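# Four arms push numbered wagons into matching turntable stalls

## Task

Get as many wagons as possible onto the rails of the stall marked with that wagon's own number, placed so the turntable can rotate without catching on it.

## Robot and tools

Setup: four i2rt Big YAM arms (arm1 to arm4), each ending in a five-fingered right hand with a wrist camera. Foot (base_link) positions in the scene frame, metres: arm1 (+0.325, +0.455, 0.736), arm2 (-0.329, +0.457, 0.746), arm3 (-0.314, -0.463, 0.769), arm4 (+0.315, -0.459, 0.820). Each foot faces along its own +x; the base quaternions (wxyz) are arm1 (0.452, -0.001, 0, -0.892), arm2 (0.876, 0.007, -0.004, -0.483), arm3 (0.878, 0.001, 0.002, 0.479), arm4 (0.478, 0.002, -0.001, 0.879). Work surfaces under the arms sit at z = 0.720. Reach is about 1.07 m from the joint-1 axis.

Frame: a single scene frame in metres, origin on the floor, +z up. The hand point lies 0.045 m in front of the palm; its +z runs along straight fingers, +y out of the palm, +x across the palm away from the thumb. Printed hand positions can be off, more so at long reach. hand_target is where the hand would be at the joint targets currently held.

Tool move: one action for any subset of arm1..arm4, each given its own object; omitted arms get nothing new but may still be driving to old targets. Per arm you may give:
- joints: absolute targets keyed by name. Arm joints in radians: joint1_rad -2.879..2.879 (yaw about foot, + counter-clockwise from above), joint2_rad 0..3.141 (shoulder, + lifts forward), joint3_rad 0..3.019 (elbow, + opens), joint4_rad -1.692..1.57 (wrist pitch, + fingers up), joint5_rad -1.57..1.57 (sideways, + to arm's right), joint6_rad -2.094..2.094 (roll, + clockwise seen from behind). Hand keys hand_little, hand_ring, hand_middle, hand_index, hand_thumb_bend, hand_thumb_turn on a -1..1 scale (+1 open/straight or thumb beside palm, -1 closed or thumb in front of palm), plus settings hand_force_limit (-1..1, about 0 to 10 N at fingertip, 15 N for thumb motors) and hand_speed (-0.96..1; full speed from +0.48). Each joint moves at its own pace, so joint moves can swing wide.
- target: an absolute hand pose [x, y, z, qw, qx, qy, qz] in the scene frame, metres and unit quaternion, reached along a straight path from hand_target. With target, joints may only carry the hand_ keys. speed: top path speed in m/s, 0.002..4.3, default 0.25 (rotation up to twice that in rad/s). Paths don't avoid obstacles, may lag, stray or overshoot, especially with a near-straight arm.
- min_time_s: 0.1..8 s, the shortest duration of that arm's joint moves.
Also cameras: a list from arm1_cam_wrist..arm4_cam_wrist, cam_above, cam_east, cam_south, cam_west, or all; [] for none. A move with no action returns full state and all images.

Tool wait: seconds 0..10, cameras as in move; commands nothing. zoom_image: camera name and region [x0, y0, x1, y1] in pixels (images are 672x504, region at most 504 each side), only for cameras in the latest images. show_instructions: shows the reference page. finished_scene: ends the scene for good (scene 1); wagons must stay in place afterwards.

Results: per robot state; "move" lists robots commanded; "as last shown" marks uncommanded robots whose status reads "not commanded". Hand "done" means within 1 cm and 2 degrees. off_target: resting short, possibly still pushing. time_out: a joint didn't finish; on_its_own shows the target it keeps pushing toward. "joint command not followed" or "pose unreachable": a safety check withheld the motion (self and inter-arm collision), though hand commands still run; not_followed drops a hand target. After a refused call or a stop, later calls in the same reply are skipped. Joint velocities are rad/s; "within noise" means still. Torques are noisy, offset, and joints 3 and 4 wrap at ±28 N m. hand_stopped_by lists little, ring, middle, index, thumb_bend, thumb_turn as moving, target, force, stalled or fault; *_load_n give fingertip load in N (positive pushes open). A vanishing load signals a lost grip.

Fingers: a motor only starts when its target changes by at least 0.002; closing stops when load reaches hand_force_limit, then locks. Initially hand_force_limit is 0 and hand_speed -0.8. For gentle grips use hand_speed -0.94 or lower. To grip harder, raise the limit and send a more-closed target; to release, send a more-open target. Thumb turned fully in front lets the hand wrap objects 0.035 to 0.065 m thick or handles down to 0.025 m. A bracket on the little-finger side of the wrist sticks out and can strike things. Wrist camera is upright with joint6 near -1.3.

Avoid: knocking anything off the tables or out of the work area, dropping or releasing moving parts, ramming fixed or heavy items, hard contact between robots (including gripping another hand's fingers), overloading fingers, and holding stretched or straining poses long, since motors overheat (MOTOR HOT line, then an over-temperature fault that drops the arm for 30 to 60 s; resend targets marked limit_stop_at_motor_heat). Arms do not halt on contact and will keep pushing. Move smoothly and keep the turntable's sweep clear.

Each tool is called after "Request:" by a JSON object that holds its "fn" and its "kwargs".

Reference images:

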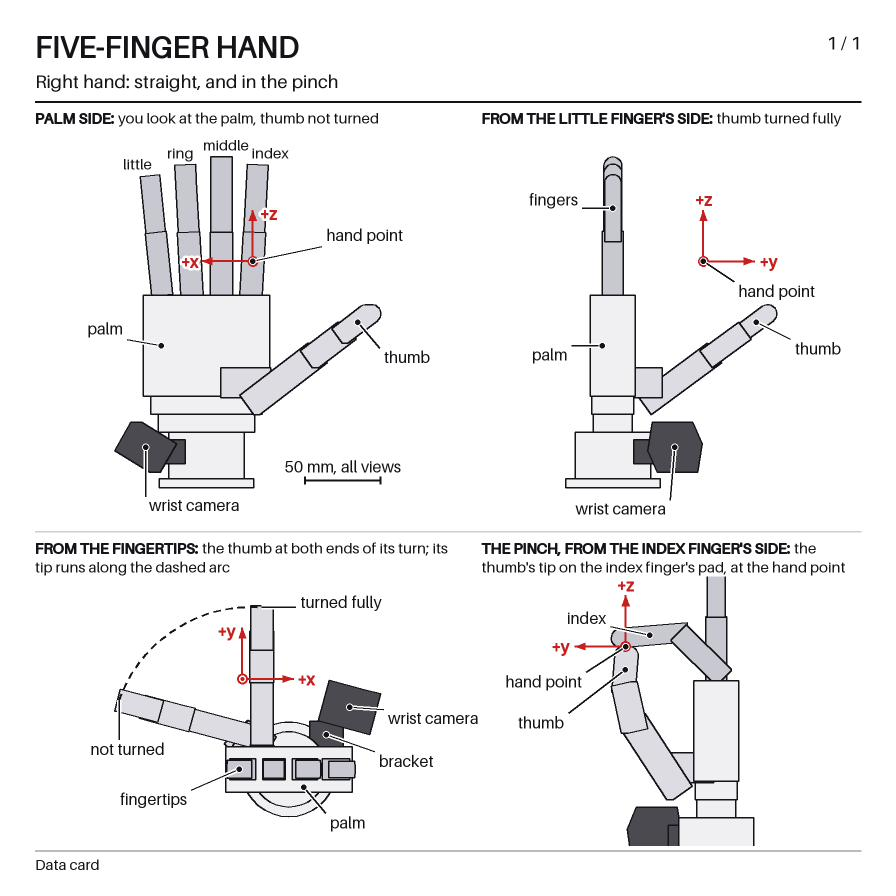

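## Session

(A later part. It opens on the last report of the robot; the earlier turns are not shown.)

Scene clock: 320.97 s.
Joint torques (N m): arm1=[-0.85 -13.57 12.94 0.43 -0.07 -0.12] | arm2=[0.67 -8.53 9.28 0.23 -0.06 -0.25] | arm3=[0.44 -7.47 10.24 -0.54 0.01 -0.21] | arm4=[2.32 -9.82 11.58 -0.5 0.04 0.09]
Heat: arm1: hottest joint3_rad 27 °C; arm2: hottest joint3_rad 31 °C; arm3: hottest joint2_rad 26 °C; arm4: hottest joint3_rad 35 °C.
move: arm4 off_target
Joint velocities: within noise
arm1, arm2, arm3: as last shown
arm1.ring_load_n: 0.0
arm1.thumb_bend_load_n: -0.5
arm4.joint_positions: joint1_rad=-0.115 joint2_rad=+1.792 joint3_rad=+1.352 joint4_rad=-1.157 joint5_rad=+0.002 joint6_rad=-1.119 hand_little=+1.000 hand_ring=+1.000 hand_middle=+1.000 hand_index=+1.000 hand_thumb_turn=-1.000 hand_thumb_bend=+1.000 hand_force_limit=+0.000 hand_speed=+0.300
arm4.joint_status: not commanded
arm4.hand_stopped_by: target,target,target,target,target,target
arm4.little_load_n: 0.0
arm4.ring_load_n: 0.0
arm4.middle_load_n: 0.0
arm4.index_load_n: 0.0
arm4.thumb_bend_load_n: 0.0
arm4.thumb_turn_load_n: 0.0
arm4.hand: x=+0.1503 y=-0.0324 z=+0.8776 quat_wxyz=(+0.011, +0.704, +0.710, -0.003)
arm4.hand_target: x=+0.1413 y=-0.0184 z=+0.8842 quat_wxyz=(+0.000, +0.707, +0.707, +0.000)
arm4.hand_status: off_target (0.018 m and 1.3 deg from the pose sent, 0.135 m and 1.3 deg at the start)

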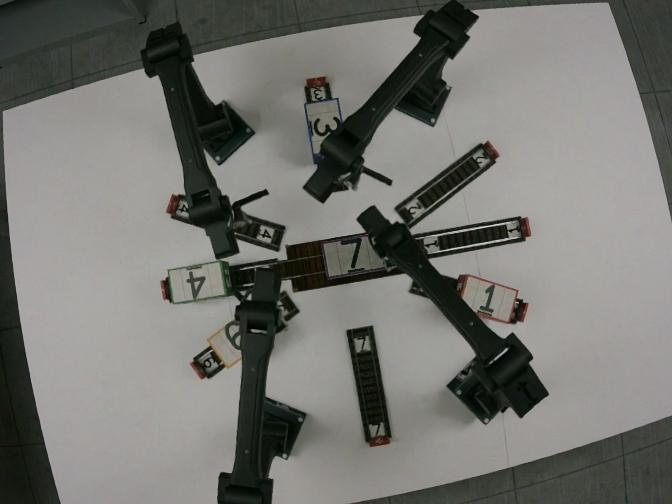

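Request:
{"fn": "move", "kwargs": {"arm4": {"target": [0.200, -0.030, 0.888, 0, 0.7071, 0.7071, 0], "speed": 0.15}, "arm1": {"joints": {"hand_thumb_turn": -1}}}}

Request:
{"fn": "move", "kwargs": {"arm4": {"target": [0.260, -0.060, 1.03, 0, 0.7071, 0.7071, 0], "speed": 0.3}}}

Request:
{"fn": "move", "kwargs": {"arm4": {"joints": {"joint1_rad": -1.04, "joint2_rad": 1.05, "joint3_rad": 0.98, "joint4_rad": -1.48, "joint5_rad": 0.0, "joint6_rad": -1.55}, "min_time_s": 2.5}, "cameras": ["cam_above", "arm4_cam_wrist"]}}

Request:
{"fn": "move", "kwargs": {"arm1": {"target": [0.1690, -0.052, 0.97, 0, 0.0175, 0.9998, 0], "speed": 0.25}, "cameras": ["cam_above", "arm1_cam_wrist"]}}

Scene clock: 328.87 s.
Joint torques (N m): arm1=[-0.85 -13.57 12.94 0.43 -0.04 -0.12] | arm2=[0.5 -8.76 9.29 0.18 -0.07 -0.25] | arm3=[0.38 -7.53 10.25 -0.54 0.01 -0.2] | arm4=[2.55 -11.4 7.77 0.1 0.03 -0.14]
Heat: arm1: hottest joint3_rad 27 °C; arm2: hottest joint3_rad 31 °C; arm3: hottest joint2_rad 26 °C; arm4: hottest joint3_rad 35 °C.
move: arm1 done; arm4 done
Joint velocities: within noise
arm1.joint_positions: joint1_rad=-0.230 joint2_rad=+1.450 joint3_rad=+1.538 joint4_rad=-1.671 joint5_rad=+0.001 joint6_rad=-0.080 hand_little=+1.000 hand_ring=+1.000 hand_middle=+1.000 hand_index=+1.000 hand_thumb_turn=-1.000 hand_thumb_bend=+1.000 hand_force_limit=+0.000 hand_speed=+0.300
arm1.joint_status: all done
arm1.hand_stopped_by: target,target,target,target,target,target
arm1.little_load_n: 0.0
arm1.ring_load_n: 0.0
arm1.middle_load_n: 0.0
arm1.index_load_n: 0.0
arm1.thumb_bend_load_n: 0.0
arm1.thumb_turn_load_n: 0.0
arm1.hand: x=+0.0691 y=+0.2026 z=+1.0178 quat_wxyz=(-0.002, -0.382, -0.924, -0.005)
arm1.hand_target: x=+0.0604 y=+0.2003 z=+1.0294 quat_wxyz=(+0.003, -0.383, -0.924, +0.007)
arm1.hand_status: not commanded
arm2, arm3: as last shown
arm2.thumb_bend_load_n: -0.5
arm4.joint_positions: joint1_rad=-0.216 joint2_rad=+1.739 joint3_rad=+1.295 joint4_rad=-1.150 joint5_rad=+0.002 joint6_rad=-1.196 hand_little=+1.000 hand_ring=+1.000 hand_middle=+1.000 hand_index=+1.000 hand_thumb_turn=-1.000 hand_thumb_bend=+1.000 hand_force_limit=+0.000 hand_speed=+0.300
arm4.joint_status: not commanded
arm4.hand_stopped_by: target,target,target,target,target,target
arm4.little_load_n: 0.0
arm4.ring_load_n: 0.0
arm4.middle_load_n: 0.0
arm4.index_load_n: 0.0
arm4.thumb_bend_load_n: 0.0
arm4.thumb_turn_load_n: 0.0
arm4.hand: x=+0.2032 y=-0.0313 z=+0.8832 quat_wxyz=(+0.009, +0.713, +0.702, -0.003)
arm4.hand_target: x=+0.2001 y=-0.0300 z=+0.8880 quat_wxyz=(+0.000, +0.707, +0.707, +0.000)
arm4.hand_status: done (0.006 m and 1.5 deg from the pose sent, 0.051 m and 1.4 deg at the start)
pictures: none

Scene clock: 330.13 s.
Joint torques (N m): arm1=[-0.85 -13.63 12.94 0.42 -0.04 -0.12] | arm2=[0.5 -8.76 9.33 0.23 -0.06 -0.23] | arm3=[0.44 -7.47 10.22 -0.53 0.01 -0.21] | arm4=[2.02 -7.82 11.78 -0.43 0.06 -0.14]
Heat: arm1: hottest joint3_rad 27 °C; arm2: hottest joint3_rad 31 °C; arm3: hottest joint2_rad 26 °C; arm4: hottest joint3_rad 35 °C.
move: arm4 off_target
Joint velocities: within noise
arm1, arm2, arm3: as last shown
arm2.thumb_bend_load_n: 0.0
arm3.thumb_bend_load_n: -0.5
arm4.joint_positions: joint1_rad=-0.311 joint2_rad=+1.504 joint3_rad=+1.376 joint4_rad=-1.472 joint5_rad=+0.002 joint6_rad=-1.297 hand_little=+1.000 hand_ring=+1.000 hand_middle=+1.000 hand_index=+1.000 hand_thumb_turn=-1.000 hand_thumb_bend=+1.000 hand_force_limit=+0.000 hand_speed=+0.300
arm4.joint_status: not commanded
arm4.hand_stopped_by: target,target,target,target,target,target
arm4.little_load_n: 0.5
arm4.ring_load_n: 0.0
arm4.middle_load_n: 0.0
arm4.index_load_n: 0.0
arm4.thumb_bend_load_n: 0.0
arm4.thumb_turn_load_n: 0.0
arm4.hand: x=+0.2627 y=-0.0706 z=+1.0191 quat_wxyz=(+0.011, +0.711, +0.704, -0.006)
arm4.hand_target: x=+0.2602 y=-0.0604 z=+1.0300 quat_wxyz=(+0.000, +0.707, +0.707, +0.000)
arm4.hand_status: off_target (0.015 m and 1.5 deg from the pose sent, 0.160 m and 1.5 deg at the start)
pictures: none

Scene clock: 333.07 s.
Joint torques (N m): arm1=[-0.85 -13.57 12.96 0.43 -0.04 -0.11] | arm2=[0.21 -8.41 9.33 0.21 -0.07 -0.23] | arm3=[0.38 -7.47 10.22 -0.54 0.01 -0.2] | arm4=[2.2 -3.6 8.65 -0.34 0.02 -0.11]
Heat: arm1: hottest joint3_rad 28 °C; arm2: hottest joint3_rad 31 °C; arm3: hottest joint2_rad 26 °C; arm4: hottest joint3_rad 35 °C.
move: arm4 done
Joint velocities: within noise
arm1, arm2: as last shown
arm3.joint_positions: joint1_rad=+0.297 joint2_rad=+1.284 joint3_rad=+1.275 joint4_rad=-1.574 joint5_rad=+0.003 joint6_rad=+0.785 hand_little=+1.000 hand_ring=+1.000 hand_middle=+1.000 hand_index=+1.000 hand_thumb_turn=+1.000 hand_thumb_bend=+1.000 hand_force_limit=+0.000 hand_speed=+0.300
arm3.joint_status: not commanded
arm3.hand_stopped_by: target,target,target,target,target,target
arm3.little_load_n: 0.0
arm3.ring_load_n: 0.0
arm3.middle_load_n: 0.0
arm3.index_load_n: 0.0
arm3.thumb_bend_load_n: 0.0
arm3.thumb_turn_load_n: 0.0
arm3.hand: x=-0.2823 y=-0.1202 z=+1.0108 quat_wxyz=(+0.006, +0.863, -0.505, +0.001)
arm3.hand_target: x=-0.2800 y=-0.1172 z=+1.0199 quat_wxyz=(+0.000, +0.866, -0.500, +0.000)
arm3.hand_status: not commanded
arm4.joint_positions: joint1_rad=-1.037 joint2_rad=+1.059 joint3_rad=+0.985 joint4_rad=-1.475 joint5_rad=+0.001 joint6_rad=-1.540 hand_little=+1.000 hand_ring=+1.000 hand_middle=+1.000 hand_index=+1.000 hand_thumb_turn=-1.000 hand_thumb_bend=+1.000 hand_force_limit=+0.000 hand_speed=+0.300
arm4.joint_status: all done
arm4.hand_stopped_by: target,target,target,target,target,target
arm4.little_load_n: 0.0
arm4.ring_load_n: 0.0
arm4.middle_load_n: 0.0
arm4.index_load_n: 0.0
arm4.thumb_bend_load_n: 0.0
arm4.thumb_turn_load_n: 0.0
arm4.hand: x=+0.4804 y=-0.2628 z=+1.0172 quat_wxyz=(-0.007, +0.858, +0.513, +0.009)
arm4.hand_target: x=+0.4797 y=-0.2660 z=+1.0176 quat_wxyz=(-0.008, +0.856, +0.516, +0.008)
arm4.hand_status: not commanded
pictures: arm4_cam_wrist, cam_above
arm4_cam_wrist: T_world_to_cam=[[0.96746, -0.25204, 0.02237, -0.55411], [-0.23112, -0.84427, 0.48352, -0.60464], [-0.10298, -0.47296, -0.87505, 0.93156]] pos_world=[0.49227, -0.20955, 1.1199]

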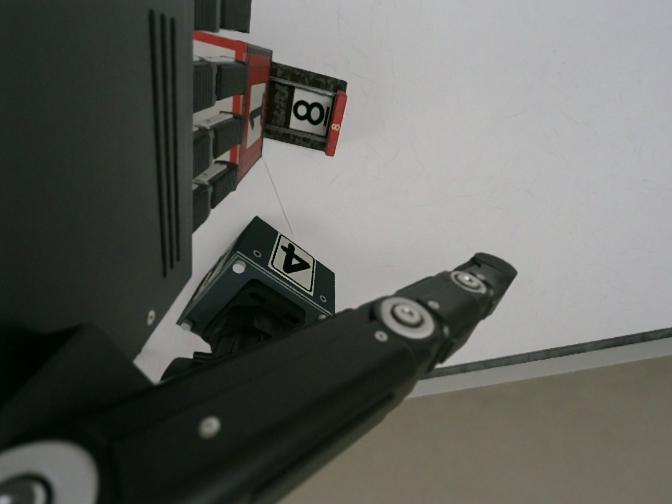

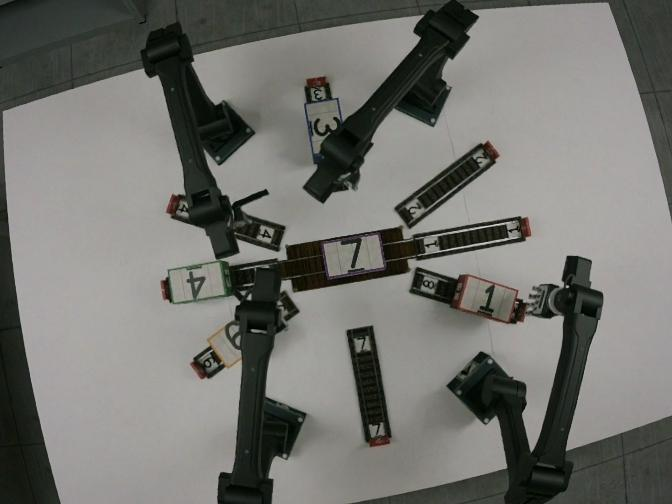

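Scene clock: 335.37 s.
Joint torques (N m): arm1=[-0.26 -22.48 12.93 0.38 0.06 -0.11] | arm2=[0.38 -8.53 9.26 0.23 -0.07 -0.27] | arm3=[0.38 -7.47 10.24 -0.54 0.01 -0.21] | arm4=[1.96 -3.6 8.69 -0.35 0.02 -0.12]
Heat: arm1: hottest joint3_rad 28 °C; arm2: hottest joint3_rad 31 °C; arm3: hottest joint2_rad 26 °C; arm4: hottest joint3_rad 35 °C.
move: arm1 off_target
Joint velocities: within noise
arm1.joint_positions: joint1_rad=+0.314 joint2_rad=+1.918 joint3_rad=+1.982 joint4_rad=-1.662 joint5_rad=-0.001 joint6_rad=-0.278 hand_little=+1.000 hand_ring=+1.000 hand_middle=+1.000 hand_index=+1.000 hand_thumb_turn=-1.000 hand_thumb_bend=+1.000 hand_force_limit=+0.000 hand_speed=+0.300
arm1.joint_status: not commanded
arm1.hand_stopped_by: target,target,target,target,target,target
arm1.little_load_n: 0.0
arm1.ring_load_n: 0.0
arm1.middle_load_n: 0.0
arm1.index_load_n: 0.0
arm1.thumb_bend_load_n: 0.0
arm1.thumb_turn_load_n: 0.0
arm1.hand: x=+0.1735 y=-0.0449 z=+0.9581 quat_wxyz=(-0.004, -0.020, -1.000, -0.013)
arm1.hand_target: x=+0.1691 y=-0.0515 z=+0.9698 quat_wxyz=(+0.000, -0.018, -1.000, +0.000)
arm1.hand_status: off_target (0.015 m and 1.6 deg from the pose sent, 0.278 m and 42.9 deg at the start)
arm2, arm3, arm4: as last shown
arm2.middle_load_n: 0.5
arm4.hand: x=+0.4805 y=-0.2627 z=+1.0172 quat_wxyz=(-0.007, +0.858, +0.513, +0.009)
pictures: arm1_cam_wrist, cam_above
arm1_cam_wrist: T_world_to_cam=[[-0.23095, 0.97207, 0.04173, 0.03966], [0.85045, 0.18085, 0.49399, -0.61004], [0.47265, 0.14958, -0.86846, 0.86782]] pos_world=[0.11779, -0.05803, 1.05337]

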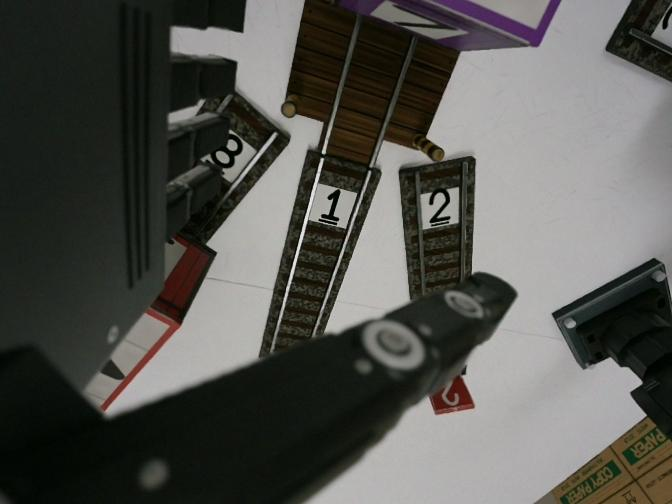

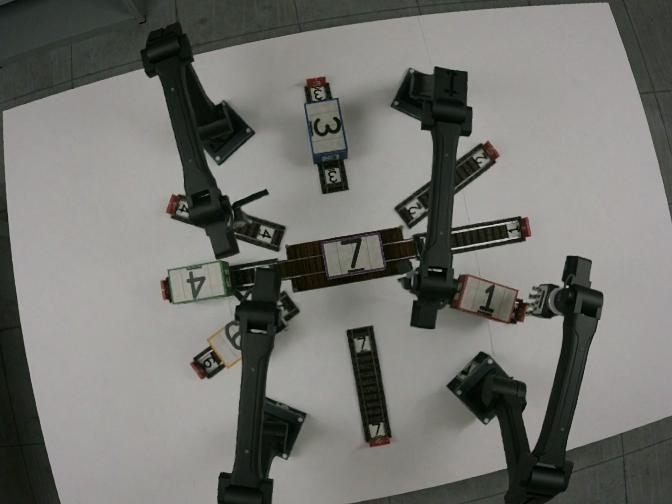

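Request:
{"fn": "zoom_image", "kwargs": {"camera": "arm1_cam_wrist", "region": [240, 60, 400, 180]}}

Scaled by 3.150 from the camera's image (finer frame: 960x720).

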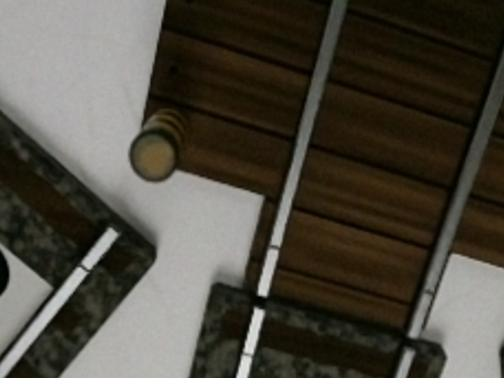

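Request:
{"fn": "move", "kwargs": {"arm1": {"target": [0.1670, -0.048, 0.826, 0, 0.0262, 0.9997, 0], "speed": 0.15}}}

Request:
{"fn": "move", "kwargs": {"arm1": {"target": [0.1679, 0.0314, 0.824, 0, -0.1305, 0.9914, 0], "speed": 0.07}, "cameras": ["cam_above", "arm1_cam_wrist"]}}

Request:
{"fn": "zoom_image", "kwargs": {"camera": "cam_above", "region": [260, 180, 440, 320]}}

Scene clock: 341.07 s.
Joint torques (N m): arm1=[-0.85 -22.07 8.43 1.35 0.05 -0.02] | arm2=[0.5 -8.7 9.24 0.24 -0.05 -0.26] | arm3=[0.44 -7.47 10.24 -0.54 0.01 -0.21] | arm4=[2.08 -3.6 8.62 -0.27 0.01 -0.12]
Heat: arm1: hottest joint3_rad 28 °C; arm2: hottest joint3_rad 31 °C; arm3: hottest joint2_rad 26 °C; arm4: hottest joint3_rad 35 °C.
move: arm1 done
Joint velocities: within noise
arm1.joint_positions: joint1_rad=+0.314 joint2_rad=+1.941 joint3_rad=+1.687 joint4_rad=-1.320 joint5_rad=-0.001 joint6_rad=-0.278 hand_little=+1.000 hand_ring=+1.000 hand_middle=+1.000 hand_index=+1.000 hand_thumb_turn=-1.000 hand_thumb_bend=+1.000 hand_force_limit=+0.000 hand_speed=+0.300
arm1.joint_status: not commanded
arm1.hand_stopped_by: target,target,target,target,target,target
arm1.little_load_n: 0.0
arm1.ring_load_n: 0.0
arm1.middle_load_n: 0.0
arm1.index_load_n: 0.0
arm1.thumb_bend_load_n: -0.5
arm1.thumb_turn_load_n: 0.0
arm1.hand: x=+0.1725 y=-0.0474 z=+0.8316 quat_wxyz=(+0.000, -0.020, -1.000, -0.001)
arm1.hand_target: x=+0.1670 y=-0.0478 z=+0.8260 quat_wxyz=(+0.000, -0.026, -1.000, +0.000)
arm1.hand_status: done (0.008 m and 0.7 deg from the pose sent, 0.132 m and 1.7 deg at the start)
arm2, arm3, arm4: as last shown
arm2.middle_load_n: 0.0
arm2.thumb_turn_load_n: 0.5
pictures: none

Scene clock: 343.93 s.
Joint torques (N m): arm1=[-1.14 -21.01 7.76 1.29 0.08 -0.15] | arm2=[0.32 -8.53 9.29 0.21 -0.06 -0.26] | arm3=[0.38 -7.47 10.22 -0.55 0.01 -0.21] | arm4=[1.73 -3.84 8.66 -0.34 0.02 -0.14]
Heat: arm1: hottest joint3_rad 28 °C; arm2: hottest joint3_rad 31 °C; arm3: hottest joint2_rad 26 °C; arm4: hottest joint3_rad 35 °C.
move: arm1 done
Joint velocities: within noise
arm1.joint_positions: joint1_rad=+0.312 joint2_rad=+1.779 joint3_rad=+1.413 joint4_rad=-1.226 joint5_rad=-0.001 joint6_rad=-0.588 hand_little=+1.000 hand_ring=+1.000 hand_middle=+1.000 hand_index=+1.000 hand_thumb_turn=-1.000 hand_thumb_bend=+1.000 hand_force_limit=+0.000 hand_speed=+0.300
arm1.joint_status: not commanded
arm1.hand_stopped_by: target,target,target,target,target,target
arm1.little_load_n: 0.0
arm1.ring_load_n: 0.0
arm1.middle_load_n: 0.0
arm1.index_load_n: 0.0
arm1.thumb_bend_load_n: 0.0
arm1.thumb_turn_load_n: 0.0
arm1.hand: x=+0.1751 y=+0.0302 z=+0.8203 quat_wxyz=(-0.004, +0.133, -0.991, -0.009)
arm1.hand_target: x=+0.1680 y=+0.0314 z=+0.8240 quat_wxyz=(+0.000, +0.131, -0.991, +0.000)
arm1.hand_status: done (0.008 m and 1.2 deg from the pose sent, 0.079 m and 17.3 deg at the start)
arm2.joint_positions: joint1_rad=-0.447 joint2_rad=+1.211 joint3_rad=+1.149 joint4_rad=-1.530 joint5_rad=+0.003 joint6_rad=+0.014 hand_little=+1.000 hand_ring=+1.000 hand_middle=+1.000 hand_index=+1.000 hand_thumb_turn=+1.000 hand_thumb_bend=+1.000 hand_force_limit=+0.000 hand_speed=+0.300
arm2.joint_status: not commanded
arm2.hand_stopped_by: target,target,target,target,target,target
arm2.little_load_n: 0.0
arm2.ring_load_n: 0.0
arm2.middle_load_n: 0.0
arm2.index_load_n: 0.0
arm2.thumb_bend_load_n: 0.0
arm2.thumb_turn_load_n: 0.0
arm2.hand: x=-0.2706 y=+0.1928 z=+0.9628 quat_wxyz=(-0.005, +0.051, -0.999, -0.015)
arm2.hand_target: x=-0.2716 y=+0.1908 z=+0.9654 quat_wxyz=(-0.007, +0.057, -0.998, -0.003)
arm2.hand_status: not commanded
arm3, arm4: as last shown
arm4.thumb_turn_load_n: -0.5
pictures: arm1_cam_wrist, cam_above
arm1_cam_wrist: T_world_to_cam=[[-0.51482, 0.85668, 0.03251, 0.03341], [0.75262, 0.43347, 0.49564, -0.5487], [0.41051, 0.27963, -0.86792, 0.74269]] pos_world=[0.12528, 0.00154, 0.91547]

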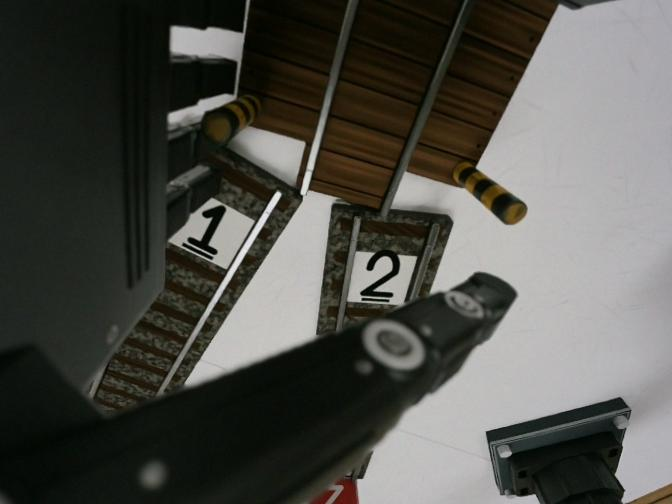

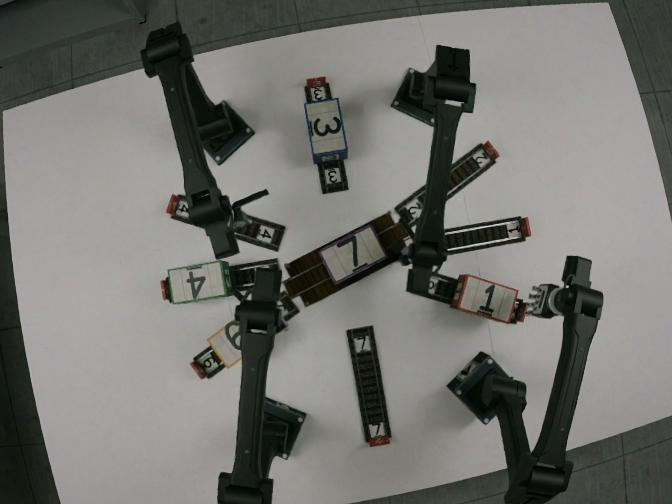

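Scaled by 2.800 from the camera's image (finer frame: 960x720).

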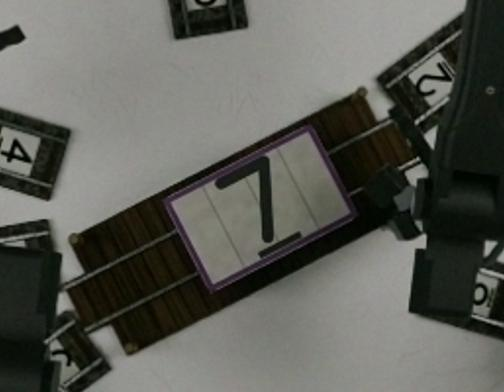

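Request:
{"fn": "move", "kwargs": {"arm1": {"target": [0.1527, 0.0779, 0.824, 0, -0.2588, 0.9659, 0], "speed": 0.08}}}

Request:
{"fn": "move", "kwargs": {"arm1": {"target": [0.1260, 0.1189, 0.824, 0, -0.3827, 0.9239, 0], "speed": 0.08}}}

Request:
{"fn": "move", "kwargs": {"arm1": {"target": [0.0896, 0.1516, 0.824, 0, -0.5, 0.8660, 0], "speed": 0.08}, "cameras": ["cam_above", "arm1_cam_wrist"]}}

Request:
{"fn": "zoom_image", "kwargs": {"camera": "cam_above", "region": [260, 180, 440, 360]}}

Scene clock: 347.17 s.
Joint torques (N m): arm1=[-1.14 -18.9 7.69 1.31 0.09 -0.13] | arm2=[0.5 -8.59 9.31 0.24 -0.07 -0.24] | arm3=[0.38 -7.47 10.22 -0.55 0.01 -0.21] | arm4=[1.85 -3.55 8.66 -0.34 0.03 -0.12]
Heat: arm1: hottest joint3_rad 27 °C; arm2: hottest joint3_rad 31 °C; arm3: hottest joint2_rad 26 °C; arm4: hottest joint3_rad 35 °C.
move: arm1 done
Joint velocities: within noise
arm1.joint_positions: joint1_rad=+0.285 joint2_rad=+1.673 joint3_rad=+1.272 joint4_rad=-1.191 joint5_rad=-0.001 joint6_rad=-0.877 hand_little=+1.000 hand_ring=+1.000 hand_middle=+1.000 hand_index=+1.000 hand_thumb_turn=-1.000 hand_thumb_bend=+1.000 hand_force_limit=+0.000 hand_speed=+0.300
arm1.joint_status: not commanded
arm1.hand_stopped_by: target,target,target,target,target,target
arm1.little_load_n: 0.0
arm1.ring_load_n: 0.0
arm1.middle_load_n: 0.0
arm1.index_load_n: 0.0
arm1.thumb_bend_load_n: 0.0
arm1.thumb_turn_load_n: 0.0
arm1.hand: x=+0.1591 y=+0.0768 z=+0.8210 quat_wxyz=(-0.006, +0.261, -0.965, -0.008)
arm1.hand_target: x=+0.1527 y=+0.0780 z=+0.8240 quat_wxyz=(+0.000, +0.259, -0.966, +0.000)
arm1.hand_status: done (0.007 m and 1.2 deg from the pose sent, 0.053 m and 14.8 deg at the start)
arm2, arm3, arm4: as last shown
arm2.little_load_n: 0.5
arm2.ring_load_n: -0.5
arm4.thumb_turn_load_n: 0.0
pictures: none

Scene clock: 349.50 s.
Joint torques (N m): arm1=[-1.08 -17.08 7.71 1.35 0.1 -0.12] | arm2=[0.44 -8.47 9.32 0.23 -0.06 -0.25] | arm3=[0.38 -7.53 10.24 -0.55 0 -0.21] | arm4=[1.96 -3.43 8.72 -0.38 0.03 -0.12]
Heat: arm1: hottest joint3_rad 27 °C; arm2: hottest joint3_rad 31 °C; arm3: hottest joint2_rad 26 °C; arm4: hottest joint3_rad 35 °C.
move: arm1 done
Joint velocities: within noise
arm1.joint_positions: joint1_rad=+0.229 joint2_rad=+1.583 joint3_rad=+1.159 joint4_rad=-1.170 joint5_rad=-0.001 joint6_rad=-1.194 hand_little=+1.000 hand_ring=+1.000 hand_middle=+1.000 hand_index=+1.000 hand_thumb_turn=-1.000 hand_thumb_bend=+1.000 hand_force_limit=+0.000 hand_speed=+0.300
arm1.joint_status: not commanded
arm1.hand_stopped_by: target,target,target,target,target,target
arm1.little_load_n: 0.0
arm1.ring_load_n: 0.0
arm1.middle_load_n: 0.0
arm1.index_load_n: 0.0
arm1.thumb_bend_load_n: -0.5
arm1.thumb_turn_load_n: 0.0
arm1.hand: x=+0.1320 y=+0.1181 z=+0.8211 quat_wxyz=(-0.008, +0.385, -0.923, -0.008)
arm1.hand_target: x=+0.1260 y=+0.1190 z=+0.8240 quat_wxyz=(+0.000, +0.383, -0.924, +0.000)
arm1.hand_status: done (0.007 m and 1.3 deg from the pose sent, 0.054 m and 14.8 deg at the start)
arm2, arm3, arm4: as last shown
arm2.little_load_n: 0.0
arm2.ring_load_n: 0.0
arm2.index_load_n: 0.5
pictures: none

Scene clock: 351.83 s.
Joint torques (N m): arm1=[-1.03 -15.79 7.73 1.42 0.11 -0.11] | arm2=[0.56 -8.59 9.31 0.25 -0.08 -0.26] | arm3=[0.5 -7.53 10.21 -0.54 0.01 -0.21] | arm4=[1.79 -3.6 8.7 -0.34 0.02 -0.11]
Heat: arm1: hottest joint3_rad 27 °C; arm2: hottest joint3_rad 31 °C; arm3: hottest joint2_rad 26 °C; arm4: hottest joint3_rad 36 °C.
move: arm1 done
Joint velocities: within noise
arm1.joint_positions: joint1_rad=+0.143 joint2_rad=+1.516 joint3_rad=+1.081 joint4_rad=-1.161 joint5_rad=-0.001 joint6_rad=-1.541 hand_little=+1.000 hand_ring=+1.000 hand_middle=+1.000 hand_index=+1.000 hand_thumb_turn=-1.000 hand_thumb_bend=+1.000 hand_force_limit=+0.000 hand_speed=+0.300
arm1.joint_status: not commanded
arm1.hand_stopped_by: target,target,target,target,target,target
arm1.little_load_n: 0.0
arm1.ring_load_n: 0.0
arm1.middle_load_n: 0.0
arm1.index_load_n: 0.0
arm1.thumb_bend_load_n: 0.0
arm1.thumb_turn_load_n: 0.0
arm1.hand: x=+0.0954 y=+0.1511 z=+0.8210 quat_wxyz=(-0.010, +0.501, -0.865, -0.006)
arm1.hand_target: x=+0.0898 y=+0.1517 z=+0.8240 quat_wxyz=(+0.000, +0.500, -0.866, +0.000)
arm1.hand_status: done (0.007 m and 1.4 deg from the pose sent, 0.054 m and 14.8 deg at the start)
arm2, arm3, arm4: as last shown
arm2.index_load_n: 0.0
pictures: arm1_cam_wrist, cam_above
arm1_cam_wrist: T_world_to_cam=[[-0.96976, 0.24372, 0.01287, 0.04099], [0.21699, 0.83684, 0.50261, -0.55703], [0.11172, 0.4902, -0.86442, 0.73601]] pos_world=[0.07839, 0.09536, 0.91566]

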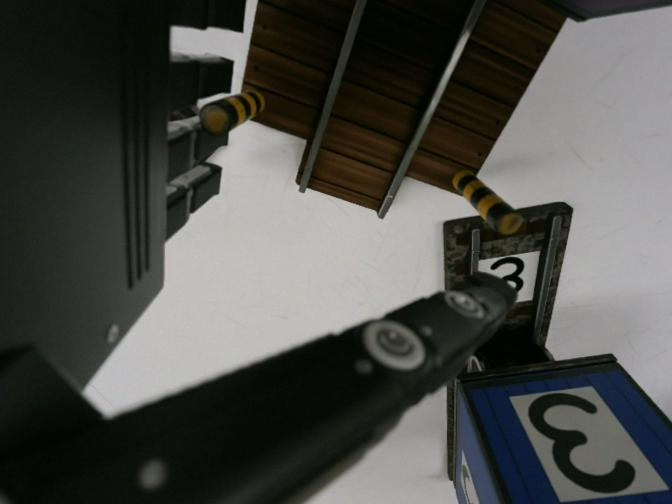

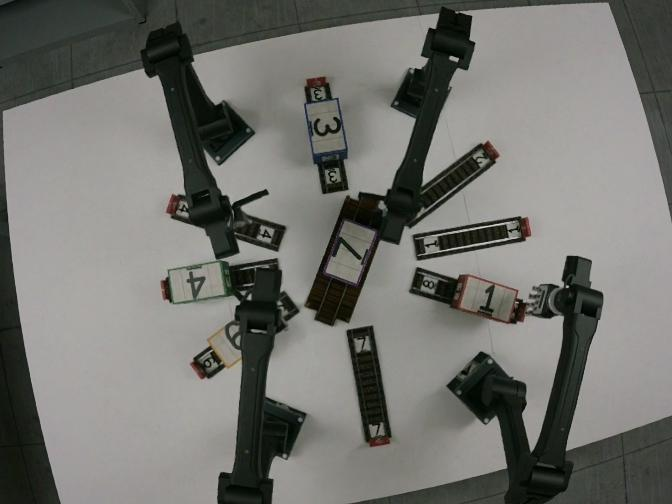

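Scaled by 2.800 from the camera's image (finer frame: 960x720).

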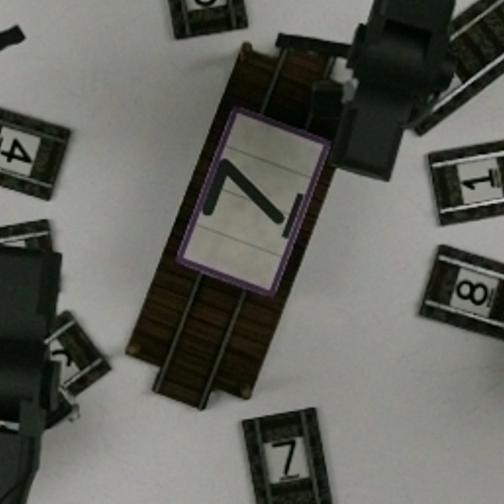

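Request:
{"fn": "move", "kwargs": {"arm1": {"target": [0.0478, 0.1760, 0.824, 0, -0.5878, 0.8090, 0], "speed": 0.08}}}

Request:
{"fn": "move", "kwargs": {"arm1": {"target": [0.0225, 0.1883, 0.824, 0, -0.6088, 0.7934, 0], "speed": 0.06}, "cameras": ["cam_above", "arm1_cam_wrist"]}}

Request:
{"fn": "zoom_image", "kwargs": {"camera": "cam_above", "region": [310, 270, 400, 360]}}

Request:
{"fn": "zoom_image", "kwargs": {"camera": "arm1_cam_wrist", "region": [280, 100, 480, 250]}}

Scene clock: 355.33 s.
Joint torques (N m): arm1=[-0.91 -15.21 7.71 1.5 0.11 -0.12] | arm2=[0.32 -8.47 9.35 0.28 -0.08 -0.27] | arm3=[0.38 -7.47 10.24 -0.54 0.01 -0.2] | arm4=[2.02 -3.49 8.61 -0.29 0.03 -0.13]
Heat: arm1: hottest joint3_rad 27 °C; arm2: hottest joint3_rad 31 °C; arm3: hottest joint2_rad 26 °C; arm4: hottest joint3_rad 36 °C.
move: arm1 done
Joint velocities: within noise
arm1.joint_positions: joint1_rad=+0.033 joint2_rad=+1.486 joint3_rad=+1.049 joint4_rad=-1.161 joint5_rad=-0.002 joint6_rad=-1.859 hand_little=+1.000 hand_ring=+1.000 hand_middle=+1.000 hand_index=+1.000 hand_thumb_turn=-1.000 hand_thumb_bend=+1.000 hand_force_limit=+0.000 hand_speed=+0.300
arm1.joint_status: not commanded
arm1.hand_stopped_by: target,target,target,target,target,target
arm1.little_load_n: 0.0
arm1.ring_load_n: 0.0
arm1.middle_load_n: 0.0
arm1.index_load_n: 0.0
arm1.thumb_bend_load_n: -0.5
arm1.thumb_turn_load_n: 0.0
arm1.hand: x=+0.0531 y=+0.1757 z=+0.8207 quat_wxyz=(-0.012, +0.588, -0.808, -0.004)
arm1.hand_target: x=+0.0479 y=+0.1761 z=+0.8240 quat_wxyz=(+0.000, +0.588, -0.809, +0.000)
arm1.hand_status: done (0.006 m and 1.5 deg from the pose sent, 0.054 m and 11.9 deg at the start)
arm2, arm3, arm4: as last shown
pictures: none

Scene clock: 356.50 s.
Joint torques (N m): arm1=[-0.67 -14.74 8.18 1.37 0.11 -0.11] | arm2=[0.32 -8.35 9.25 0.24 -0.07 -0.24] | arm3=[0.44 -7.53 10.24 -0.54 0.01 -0.21] | arm4=[1.96 -3.6 8.64 -0.44 0.02 -0.14]
Heat: arm1: hottest joint3_rad 27 °C; arm2: hottest joint3_rad 31 °C; arm3: hottest joint2_rad 26 °C; arm4: hottest joint3_rad 36 °C.
move: arm1 done
Joint velocities: within noise
arm1.joint_positions: joint1_rad=-0.038 joint2_rad=+1.486 joint3_rad=+1.049 joint4_rad=-1.157 joint5_rad=-0.002 joint6_rad=-1.979 hand_little=+1.000 hand_ring=+1.000 hand_middle=+1.000 hand_index=+1.000 hand_thumb_turn=-1.000 hand_thumb_bend=+1.000 hand_force_limit=+0.000 hand_speed=+0.300
arm1.joint_status: not commanded
arm1.hand_stopped_by: target,target,target,target,target,target
arm1.little_load_n: 0.0
arm1.ring_load_n: 0.0
arm1.middle_load_n: 0.0
arm1.index_load_n: 0.0
arm1.thumb_bend_load_n: 0.0
arm1.thumb_turn_load_n: 0.0
arm1.hand: x=+0.0275 y=+0.1893 z=+0.8205 quat_wxyz=(-0.011, +0.608, -0.794, -0.002)
arm1.hand_target: x=+0.0225 y=+0.1884 z=+0.8240 quat_wxyz=(+0.000, +0.609, -0.793, +0.000)
arm1.hand_status: done (0.006 m and 1.3 deg from the pose sent, 0.033 m and 3.2 deg at the start)
arm2: as last shown
arm2.thumb_turn_load_n: 0.5
arm3.joint_positions: joint1_rad=+0.297 joint2_rad=+1.284 joint3_rad=+1.275 joint4_rad=-1.574 joint5_rad=+0.003 joint6_rad=+0.785 hand_little=+1.000 hand_ring=+1.000 hand_middle=+1.000 hand_index=+1.000 hand_thumb_turn=+1.000 hand_thumb_bend=+1.000 hand_force_limit=+0.000 hand_speed=+0.300
arm3.joint_status: not commanded
arm3.hand_stopped_by: target,target,target,target,target,target
arm3.little_load_n: 0.0
arm3.ring_load_n: 0.0
arm3.middle_load_n: 0.0
arm3.index_load_n: 0.0
arm3.thumb_bend_load_n: -0.5
arm3.thumb_turn_load_n: 0.0
arm3.hand: x=-0.2823 y=-0.1202 z=+1.0108 quat_wxyz=(+0.006, +0.863, -0.505, +0.001)
arm3.hand_target: x=-0.2800 y=-0.1172 z=+1.0199 quat_wxyz=(+0.000, +0.866, -0.500, +0.000)
arm3.hand_status: not commanded
arm4.joint_positions: joint1_rad=-1.037 joint2_rad=+1.059 joint3_rad=+0.985 joint4_rad=-1.475 joint5_rad=+0.001 joint6_rad=-1.540 hand_little=+1.000 hand_ring=+1.000 hand_middle=+1.000 hand_index=+1.000 hand_thumb_turn=-1.000 hand_thumb_bend=+1.000 hand_force_limit=+0.000 hand_speed=+0.300
arm4.joint_status: not commanded
arm4.hand_stopped_by: target,target,target,target,target,target
arm4.little_load_n: 0.0
arm4.ring_load_n: 0.0
arm4.middle_load_n: 0.0
arm4.index_load_n: 0.0
arm4.thumb_bend_load_n: 0.0
arm4.thumb_turn_load_n: 0.0
arm4.hand: x=+0.4805 y=-0.2627 z=+1.0172 quat_wxyz=(-0.007, +0.858, +0.513, +0.009)
arm4.hand_target: x=+0.4797 y=-0.2660 z=+1.0176 quat_wxyz=(-0.008, +0.856, +0.516, +0.008)
arm4.hand_status: not commanded
pictures: arm1_cam_wrist, cam_above
arm1_cam_wrist: T_world_to_cam=[[-0.99993, -0.01071, 0.00425, 0.02189], [-0.00718, 0.86772, 0.497, -0.56911], [-0.00901, 0.49694, -0.86774, 0.72925]] pos_world=[0.02437, 0.13167, 0.91556]

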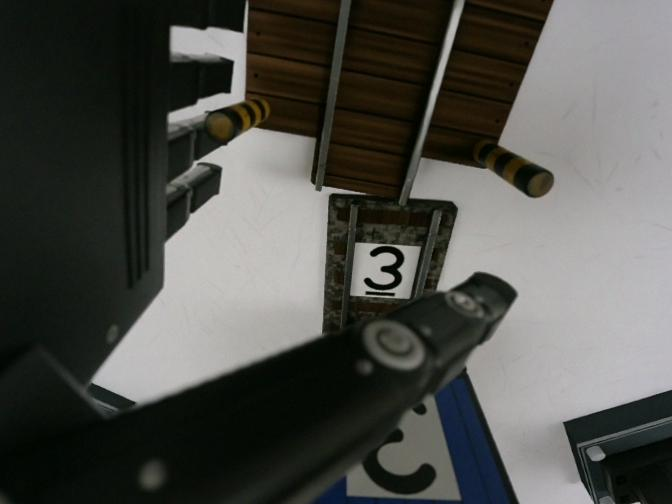

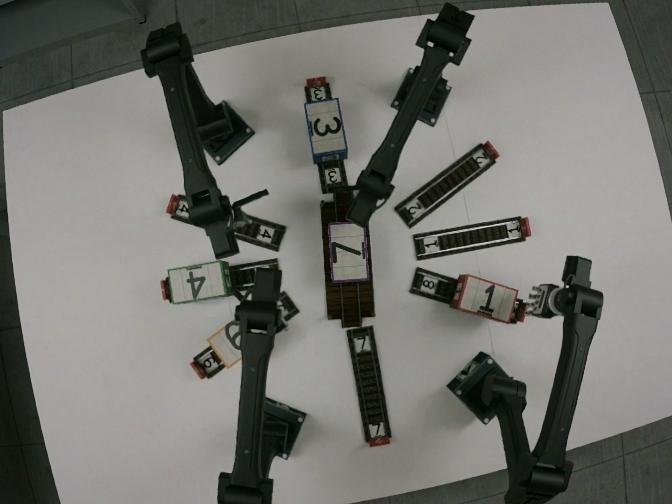

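Scaled by 5.600 from the camera's image (finer frame: 960x720).

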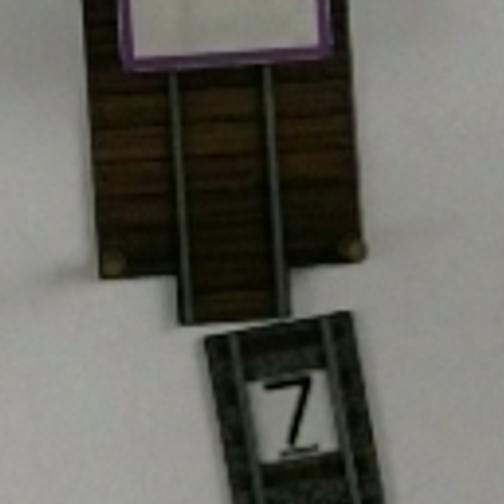

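Scaled by 2.520 from the camera's image (finer frame: 960x720).

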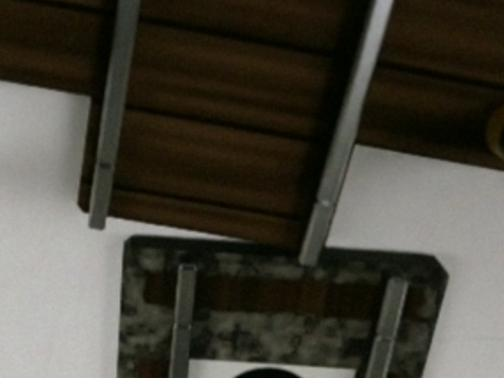

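Request:
{"fn": "move", "kwargs": {"arm1": {"target": [0.002, 0.196, 0.824, 0, -0.6088, 0.7934, 0], "speed": 0.08}, "cameras": ["cam_above", "arm1_cam_wrist"]}}

Request:
{"fn": "zoom_image", "kwargs": {"camera": "cam_above", "region": [310, 270, 400, 360]}}

Request:
{"fn": "zoom_image", "kwargs": {"camera": "arm1_cam_wrist", "region": [280, 100, 480, 250]}}

Scene clock: 363.33 s.
Joint torques (N m): arm1=[-0.73 -13.16 10.03 1.29 0.14 -0.1] | arm2=[0.32 -8.59 9.29 0.2 -0.08 -0.24] | arm3=[0.44 -7.53 10.22 -0.55 0.01 -0.2] | arm4=[1.79 -3.6 8.64 -0.35 0.03 -0.12]
Heat: arm1: hottest joint3_rad 27 °C; arm2: hottest joint3_rad 31 °C; arm3: hottest joint2_rad 26 °C; arm4: hottest joint3_rad 36 °C.
move: arm1 off_target
Joint velocities: within noise
arm1.joint_positions: joint1_rad=-0.088 joint2_rad=+1.486 joint3_rad=+1.049 joint4_rad=-1.157 joint5_rad=-0.002 joint6_rad=-2.030 hand_little=+1.000 hand_ring=+1.000 hand_middle=+1.000 hand_index=+1.000 hand_thumb_turn=-1.000 hand_thumb_bend=+1.000 hand_force_limit=+0.000 hand_speed=+0.300
arm1.joint_status: not commanded
arm1.hand_stopped_by: target,target,target,target,target,target
arm1.little_load_n: 0.0
arm1.ring_load_n: 0.0
arm1.middle_load_n: 0.0
arm1.index_load_n: 0.0
arm1.thumb_bend_load_n: 0.0
arm1.thumb_turn_load_n: 0.0
arm1.hand: x=+0.0124 y=+0.2018 z=+0.8204 quat_wxyz=(-0.011, +0.609, -0.793, -0.002)
arm1.hand_target: x=+0.0021 y=+0.1962 z=+0.8241 quat_wxyz=(+0.000, +0.609, -0.793, +0.000)
arm1.hand_status: off_target (0.012 m and 1.3 deg from the pose sent, 0.027 m and 1.3 deg at the start)
arm2, arm3, arm4: as last shown
arm2.thumb_turn_load_n: 0.0
arm3.little_load_n: -0.5
pictures: arm1_cam_wrist, cam_above
arm1_cam_wrist: T_world_to_cam=[[-0.99992, -0.01226, 0.00315, 0.00816], [-0.00908, 0.86821, 0.49611, -0.57934], [-0.00882, 0.49604, -0.86825, 0.72337]] pos_world=[0.00927, 0.14427, 0.91546]

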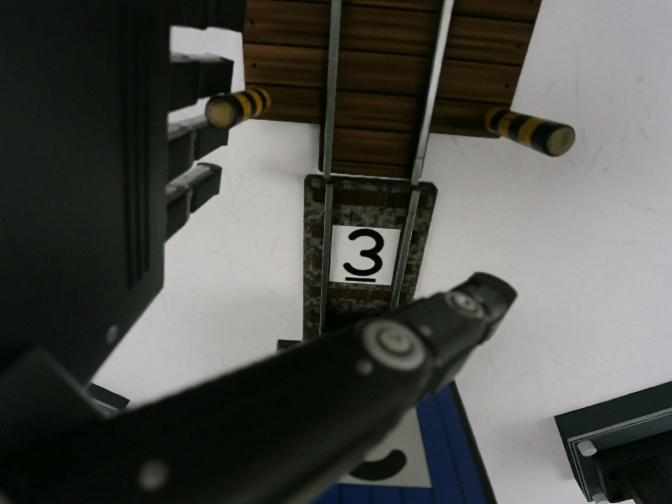

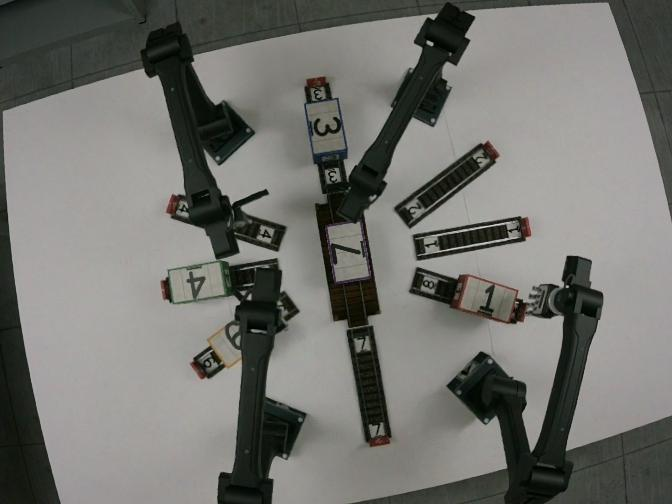

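Scaled by 5.600 from the camera's image (finer frame: 960x720).

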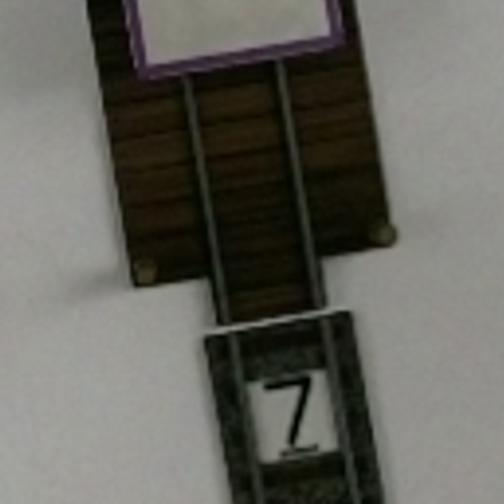

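Scaled by 2.520 from the camera's image (finer frame: 960x720).

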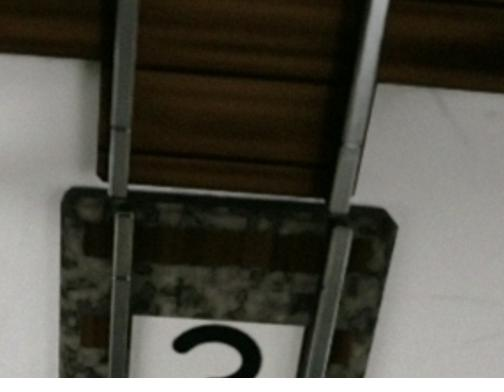

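Request:
{"fn": "move", "kwargs": {"arm1": {"target": [-0.0015, 0.196, 0.824, 0, -0.6088, 0.7934, 0], "speed": 0.04}, "cameras": ["cam_above", "arm1_cam_wrist"]}}

Request:
{"fn": "zoom_image", "kwargs": {"camera": "cam_above", "region": [310, 270, 400, 360]}}

Request:
{"fn": "zoom_image", "kwargs": {"camera": "arm1_cam_wrist", "region": [300, 130, 460, 250]}}

Scene clock: 366.67 s.
Joint torques (N m): arm1=[-1.03 -12.63 10.59 1.26 0.15 -0.12] | arm2=[0.56 -8.59 9.33 0.32 -0.09 -0.23] | arm3=[0.38 -7.53 10.24 -0.55 0.01 -0.2] | arm4=[1.96 -3.6 8.68 -0.36 0.02 -0.13]
Heat: arm1: hottest joint3_rad 27 °C; arm2: hottest joint3_rad 31 °C; arm3: hottest joint2_rad 26 °C; arm4: hottest joint3_rad 36 °C.
move: arm1 off_target
Joint velocities: within noise
arm1.joint_positions: joint1_rad=-0.090 joint2_rad=+1.486 joint3_rad=+1.049 joint4_rad=-1.157 joint5_rad=-0.002 joint6_rad=-2.037 hand_little=+1.000 hand_ring=+1.000 hand_middle=+1.000 hand_index=+1.000 hand_thumb_turn=-1.000 hand_thumb_bend=+1.000 hand_force_limit=+0.000 hand_speed=+0.300
arm1.joint_status: not commanded
arm1.hand_stopped_by: target,target,target,target,target,target
arm1.little_load_n: 0.0
arm1.ring_load_n: 0.0
arm1.middle_load_n: 0.0
arm1.index_load_n: 0.0
arm1.thumb_bend_load_n: -0.5
arm1.thumb_turn_load_n: 0.0
arm1.hand: x=+0.0114 y=+0.2023 z=+0.8204 quat_wxyz=(-0.011, +0.610, -0.792, -0.002)
arm1.hand_target: x=-0.0013 y=+0.1963 z=+0.8241 quat_wxyz=(+0.000, +0.609, -0.793, +0.000)
arm1.hand_status: off_target (0.015 m and 1.3 deg from the pose sent, 0.015 m and 1.3 deg at the start)
arm2, arm3, arm4: as last shown
arm3.little_load_n: 0.0
arm3.thumb_bend_load_n: 0.0
pictures: arm1_cam_wrist, cam_above
arm1_cam_wrist: T_world_to_cam=[[-0.99987, -0.01611, 0.00304, 0.00802], [-0.01248, 0.86823, 0.49601, -0.57966], [-0.01062, 0.4959, -0.86831, 0.7232]] pos_world=[0.00847, 0.14477, 0.91546]

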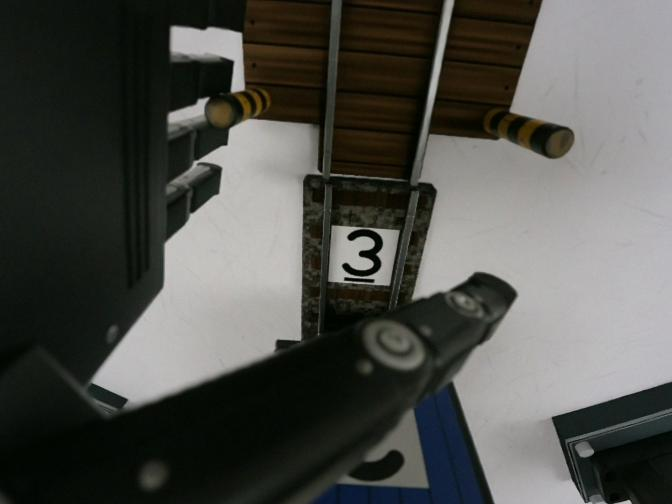

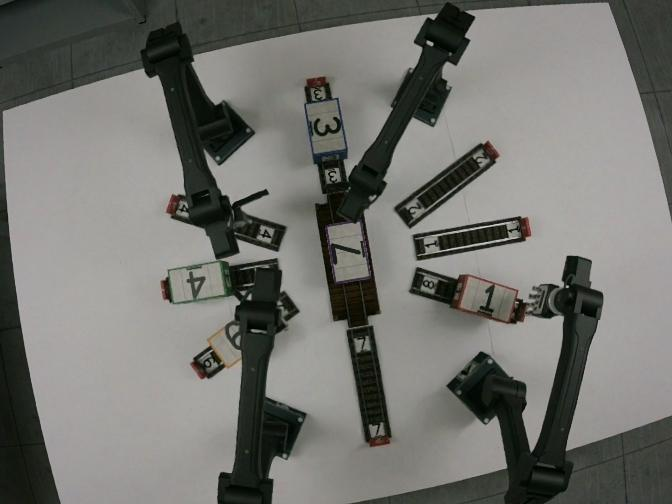

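Scaled by 5.600 from the camera's image (finer frame: 960x720).

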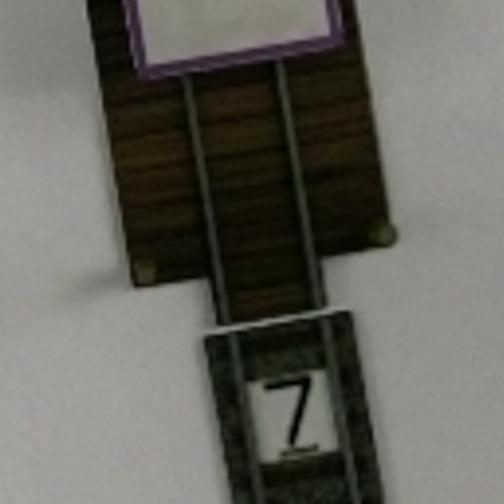

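Scaled by 3.150 from the camera's image (finer frame: 960x720).

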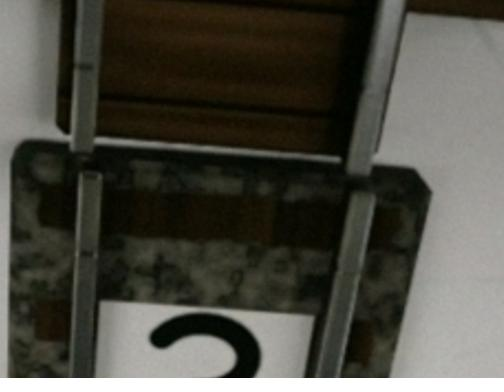

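Request:
{"fn": "move", "kwargs": {"arm1": {"target": [-0.0055, 0.196, 0.824, 0, -0.6088, 0.7934, 0], "speed": 0.04}, "cameras": ["cam_above", "arm1_cam_wrist"]}}

Request:
{"fn": "zoom_image", "kwargs": {"camera": "cam_above", "region": [310, 270, 400, 360]}}

Request:
{"fn": "zoom_image", "kwargs": {"camera": "arm1_cam_wrist", "region": [300, 130, 460, 250]}}

Scene clock: 369.07 s.
Joint torques (N m): arm1=[-1.08 -12.75 11.22 1.22 0.15 -0.11] | arm2=[0.15 -8.35 9.35 0.27 -0.06 -0.24] | arm3=[0.38 -7.47 10.25 -0.53 0.01 -0.2] | arm4=[1.9 -3.55 8.69 -0.36 0.02 -0.12]
Heat: arm1: hottest joint3_rad 27 °C; arm2: hottest joint3_rad 31 °C; arm3: hottest joint2_rad 26 °C; arm4: hottest joint3_rad 36 °C.
move: arm1 off_target
Joint velocities: within noise
arm1.joint_positions: joint1_rad=-0.097 joint2_rad=+1.493 joint3_rad=+1.049 joint4_rad=-1.157 joint5_rad=-0.002 joint6_rad=-2.044 hand_little=+1.000 hand_ring=+1.000 hand_middle=+1.000 hand_index=+1.000 hand_thumb_turn=-1.000 hand_thumb_bend=+1.000 hand_force_limit=+0.000 hand_speed=+0.300
arm1.joint_status: not commanded
arm1.hand_stopped_by: target,target,target,target,target,target
arm1.little_load_n: 0.0
arm1.ring_load_n: 0.0
arm1.middle_load_n: 0.0
arm1.index_load_n: 0.0
arm1.thumb_bend_load_n: -0.5
arm1.thumb_turn_load_n: 0.0
arm1.hand: x=+0.0096 y=+0.2042 z=+0.8181 quat_wxyz=(-0.014, +0.611, -0.792, -0.002)
arm1.hand_target: x=-0.0052 y=+0.1964 z=+0.8243 quat_wxyz=(+0.000, +0.609, -0.793, +0.000)
arm1.hand_status: off_target (0.018 m and 1.6 deg from the pose sent, 0.018 m and 1.3 deg at the start)
arm2.joint_positions: joint1_rad=-0.447 joint2_rad=+1.211 joint3_rad=+1.149 joint4_rad=-1.530 joint5_rad=+0.003 joint6_rad=+0.014 hand_little=+1.000 hand_ring=+1.000 hand_middle=+1.000 hand_index=+1.000 hand_thumb_turn=+1.000 hand_thumb_bend=+1.000 hand_force_limit=+0.000 hand_speed=+0.300
arm2.joint_status: not commanded
arm2.hand_stopped_by: target,target,target,target,target,target
arm2.little_load_n: 0.0
arm2.ring_load_n: 0.0
arm2.middle_load_n: 0.0
arm2.index_load_n: 0.0
arm2.thumb_bend_load_n: 0.0
arm2.thumb_turn_load_n: 0.0
arm2.hand: x=-0.2706 y=+0.1928 z=+0.9628 quat_wxyz=(-0.005, +0.051, -0.999, -0.015)
arm2.hand_target: x=-0.2716 y=+0.1908 z=+0.9654 quat_wxyz=(-0.007, +0.057, -0.998, -0.003)
arm2.hand_status: not commanded
arm3, arm4: as last shown
arm3.middle_load_n: 0.5
pictures: arm1_cam_wrist, cam_above
arm1_cam_wrist: T_world_to_cam=[[-0.99986, -0.01682, -0.00124, 0.00997], [-0.01519, 0.86602, 0.49977, -0.58285], [-0.00733, 0.49972, -0.86616, 0.71771]] pos_world=[0.00638, 0.14627, 0.91296]

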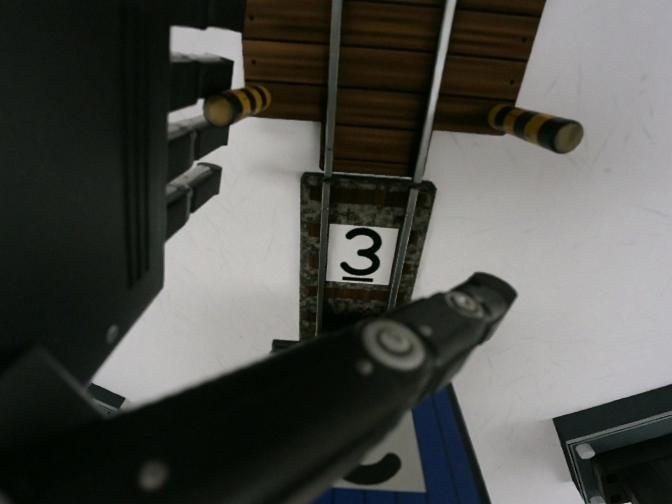

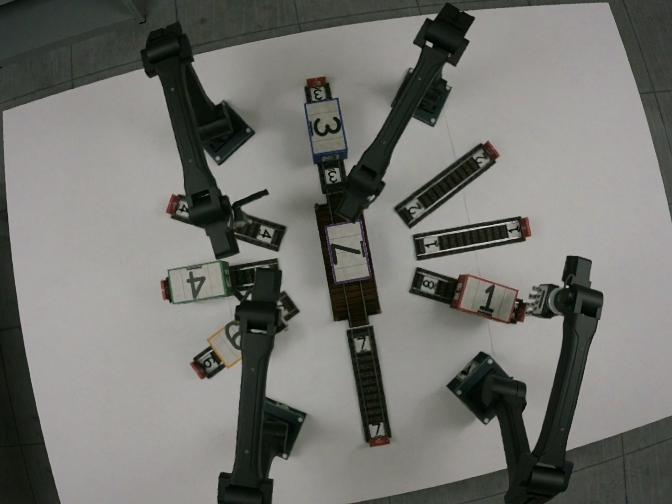

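Scaled by 5.600 from the camera's image (finer frame: 960x720).

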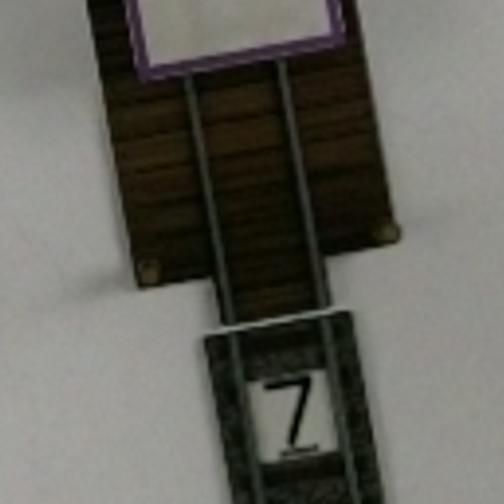

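Scaled by 3.150 from the camera's image (finer frame: 960x720).

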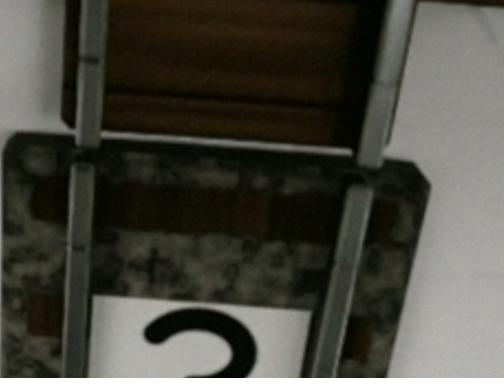

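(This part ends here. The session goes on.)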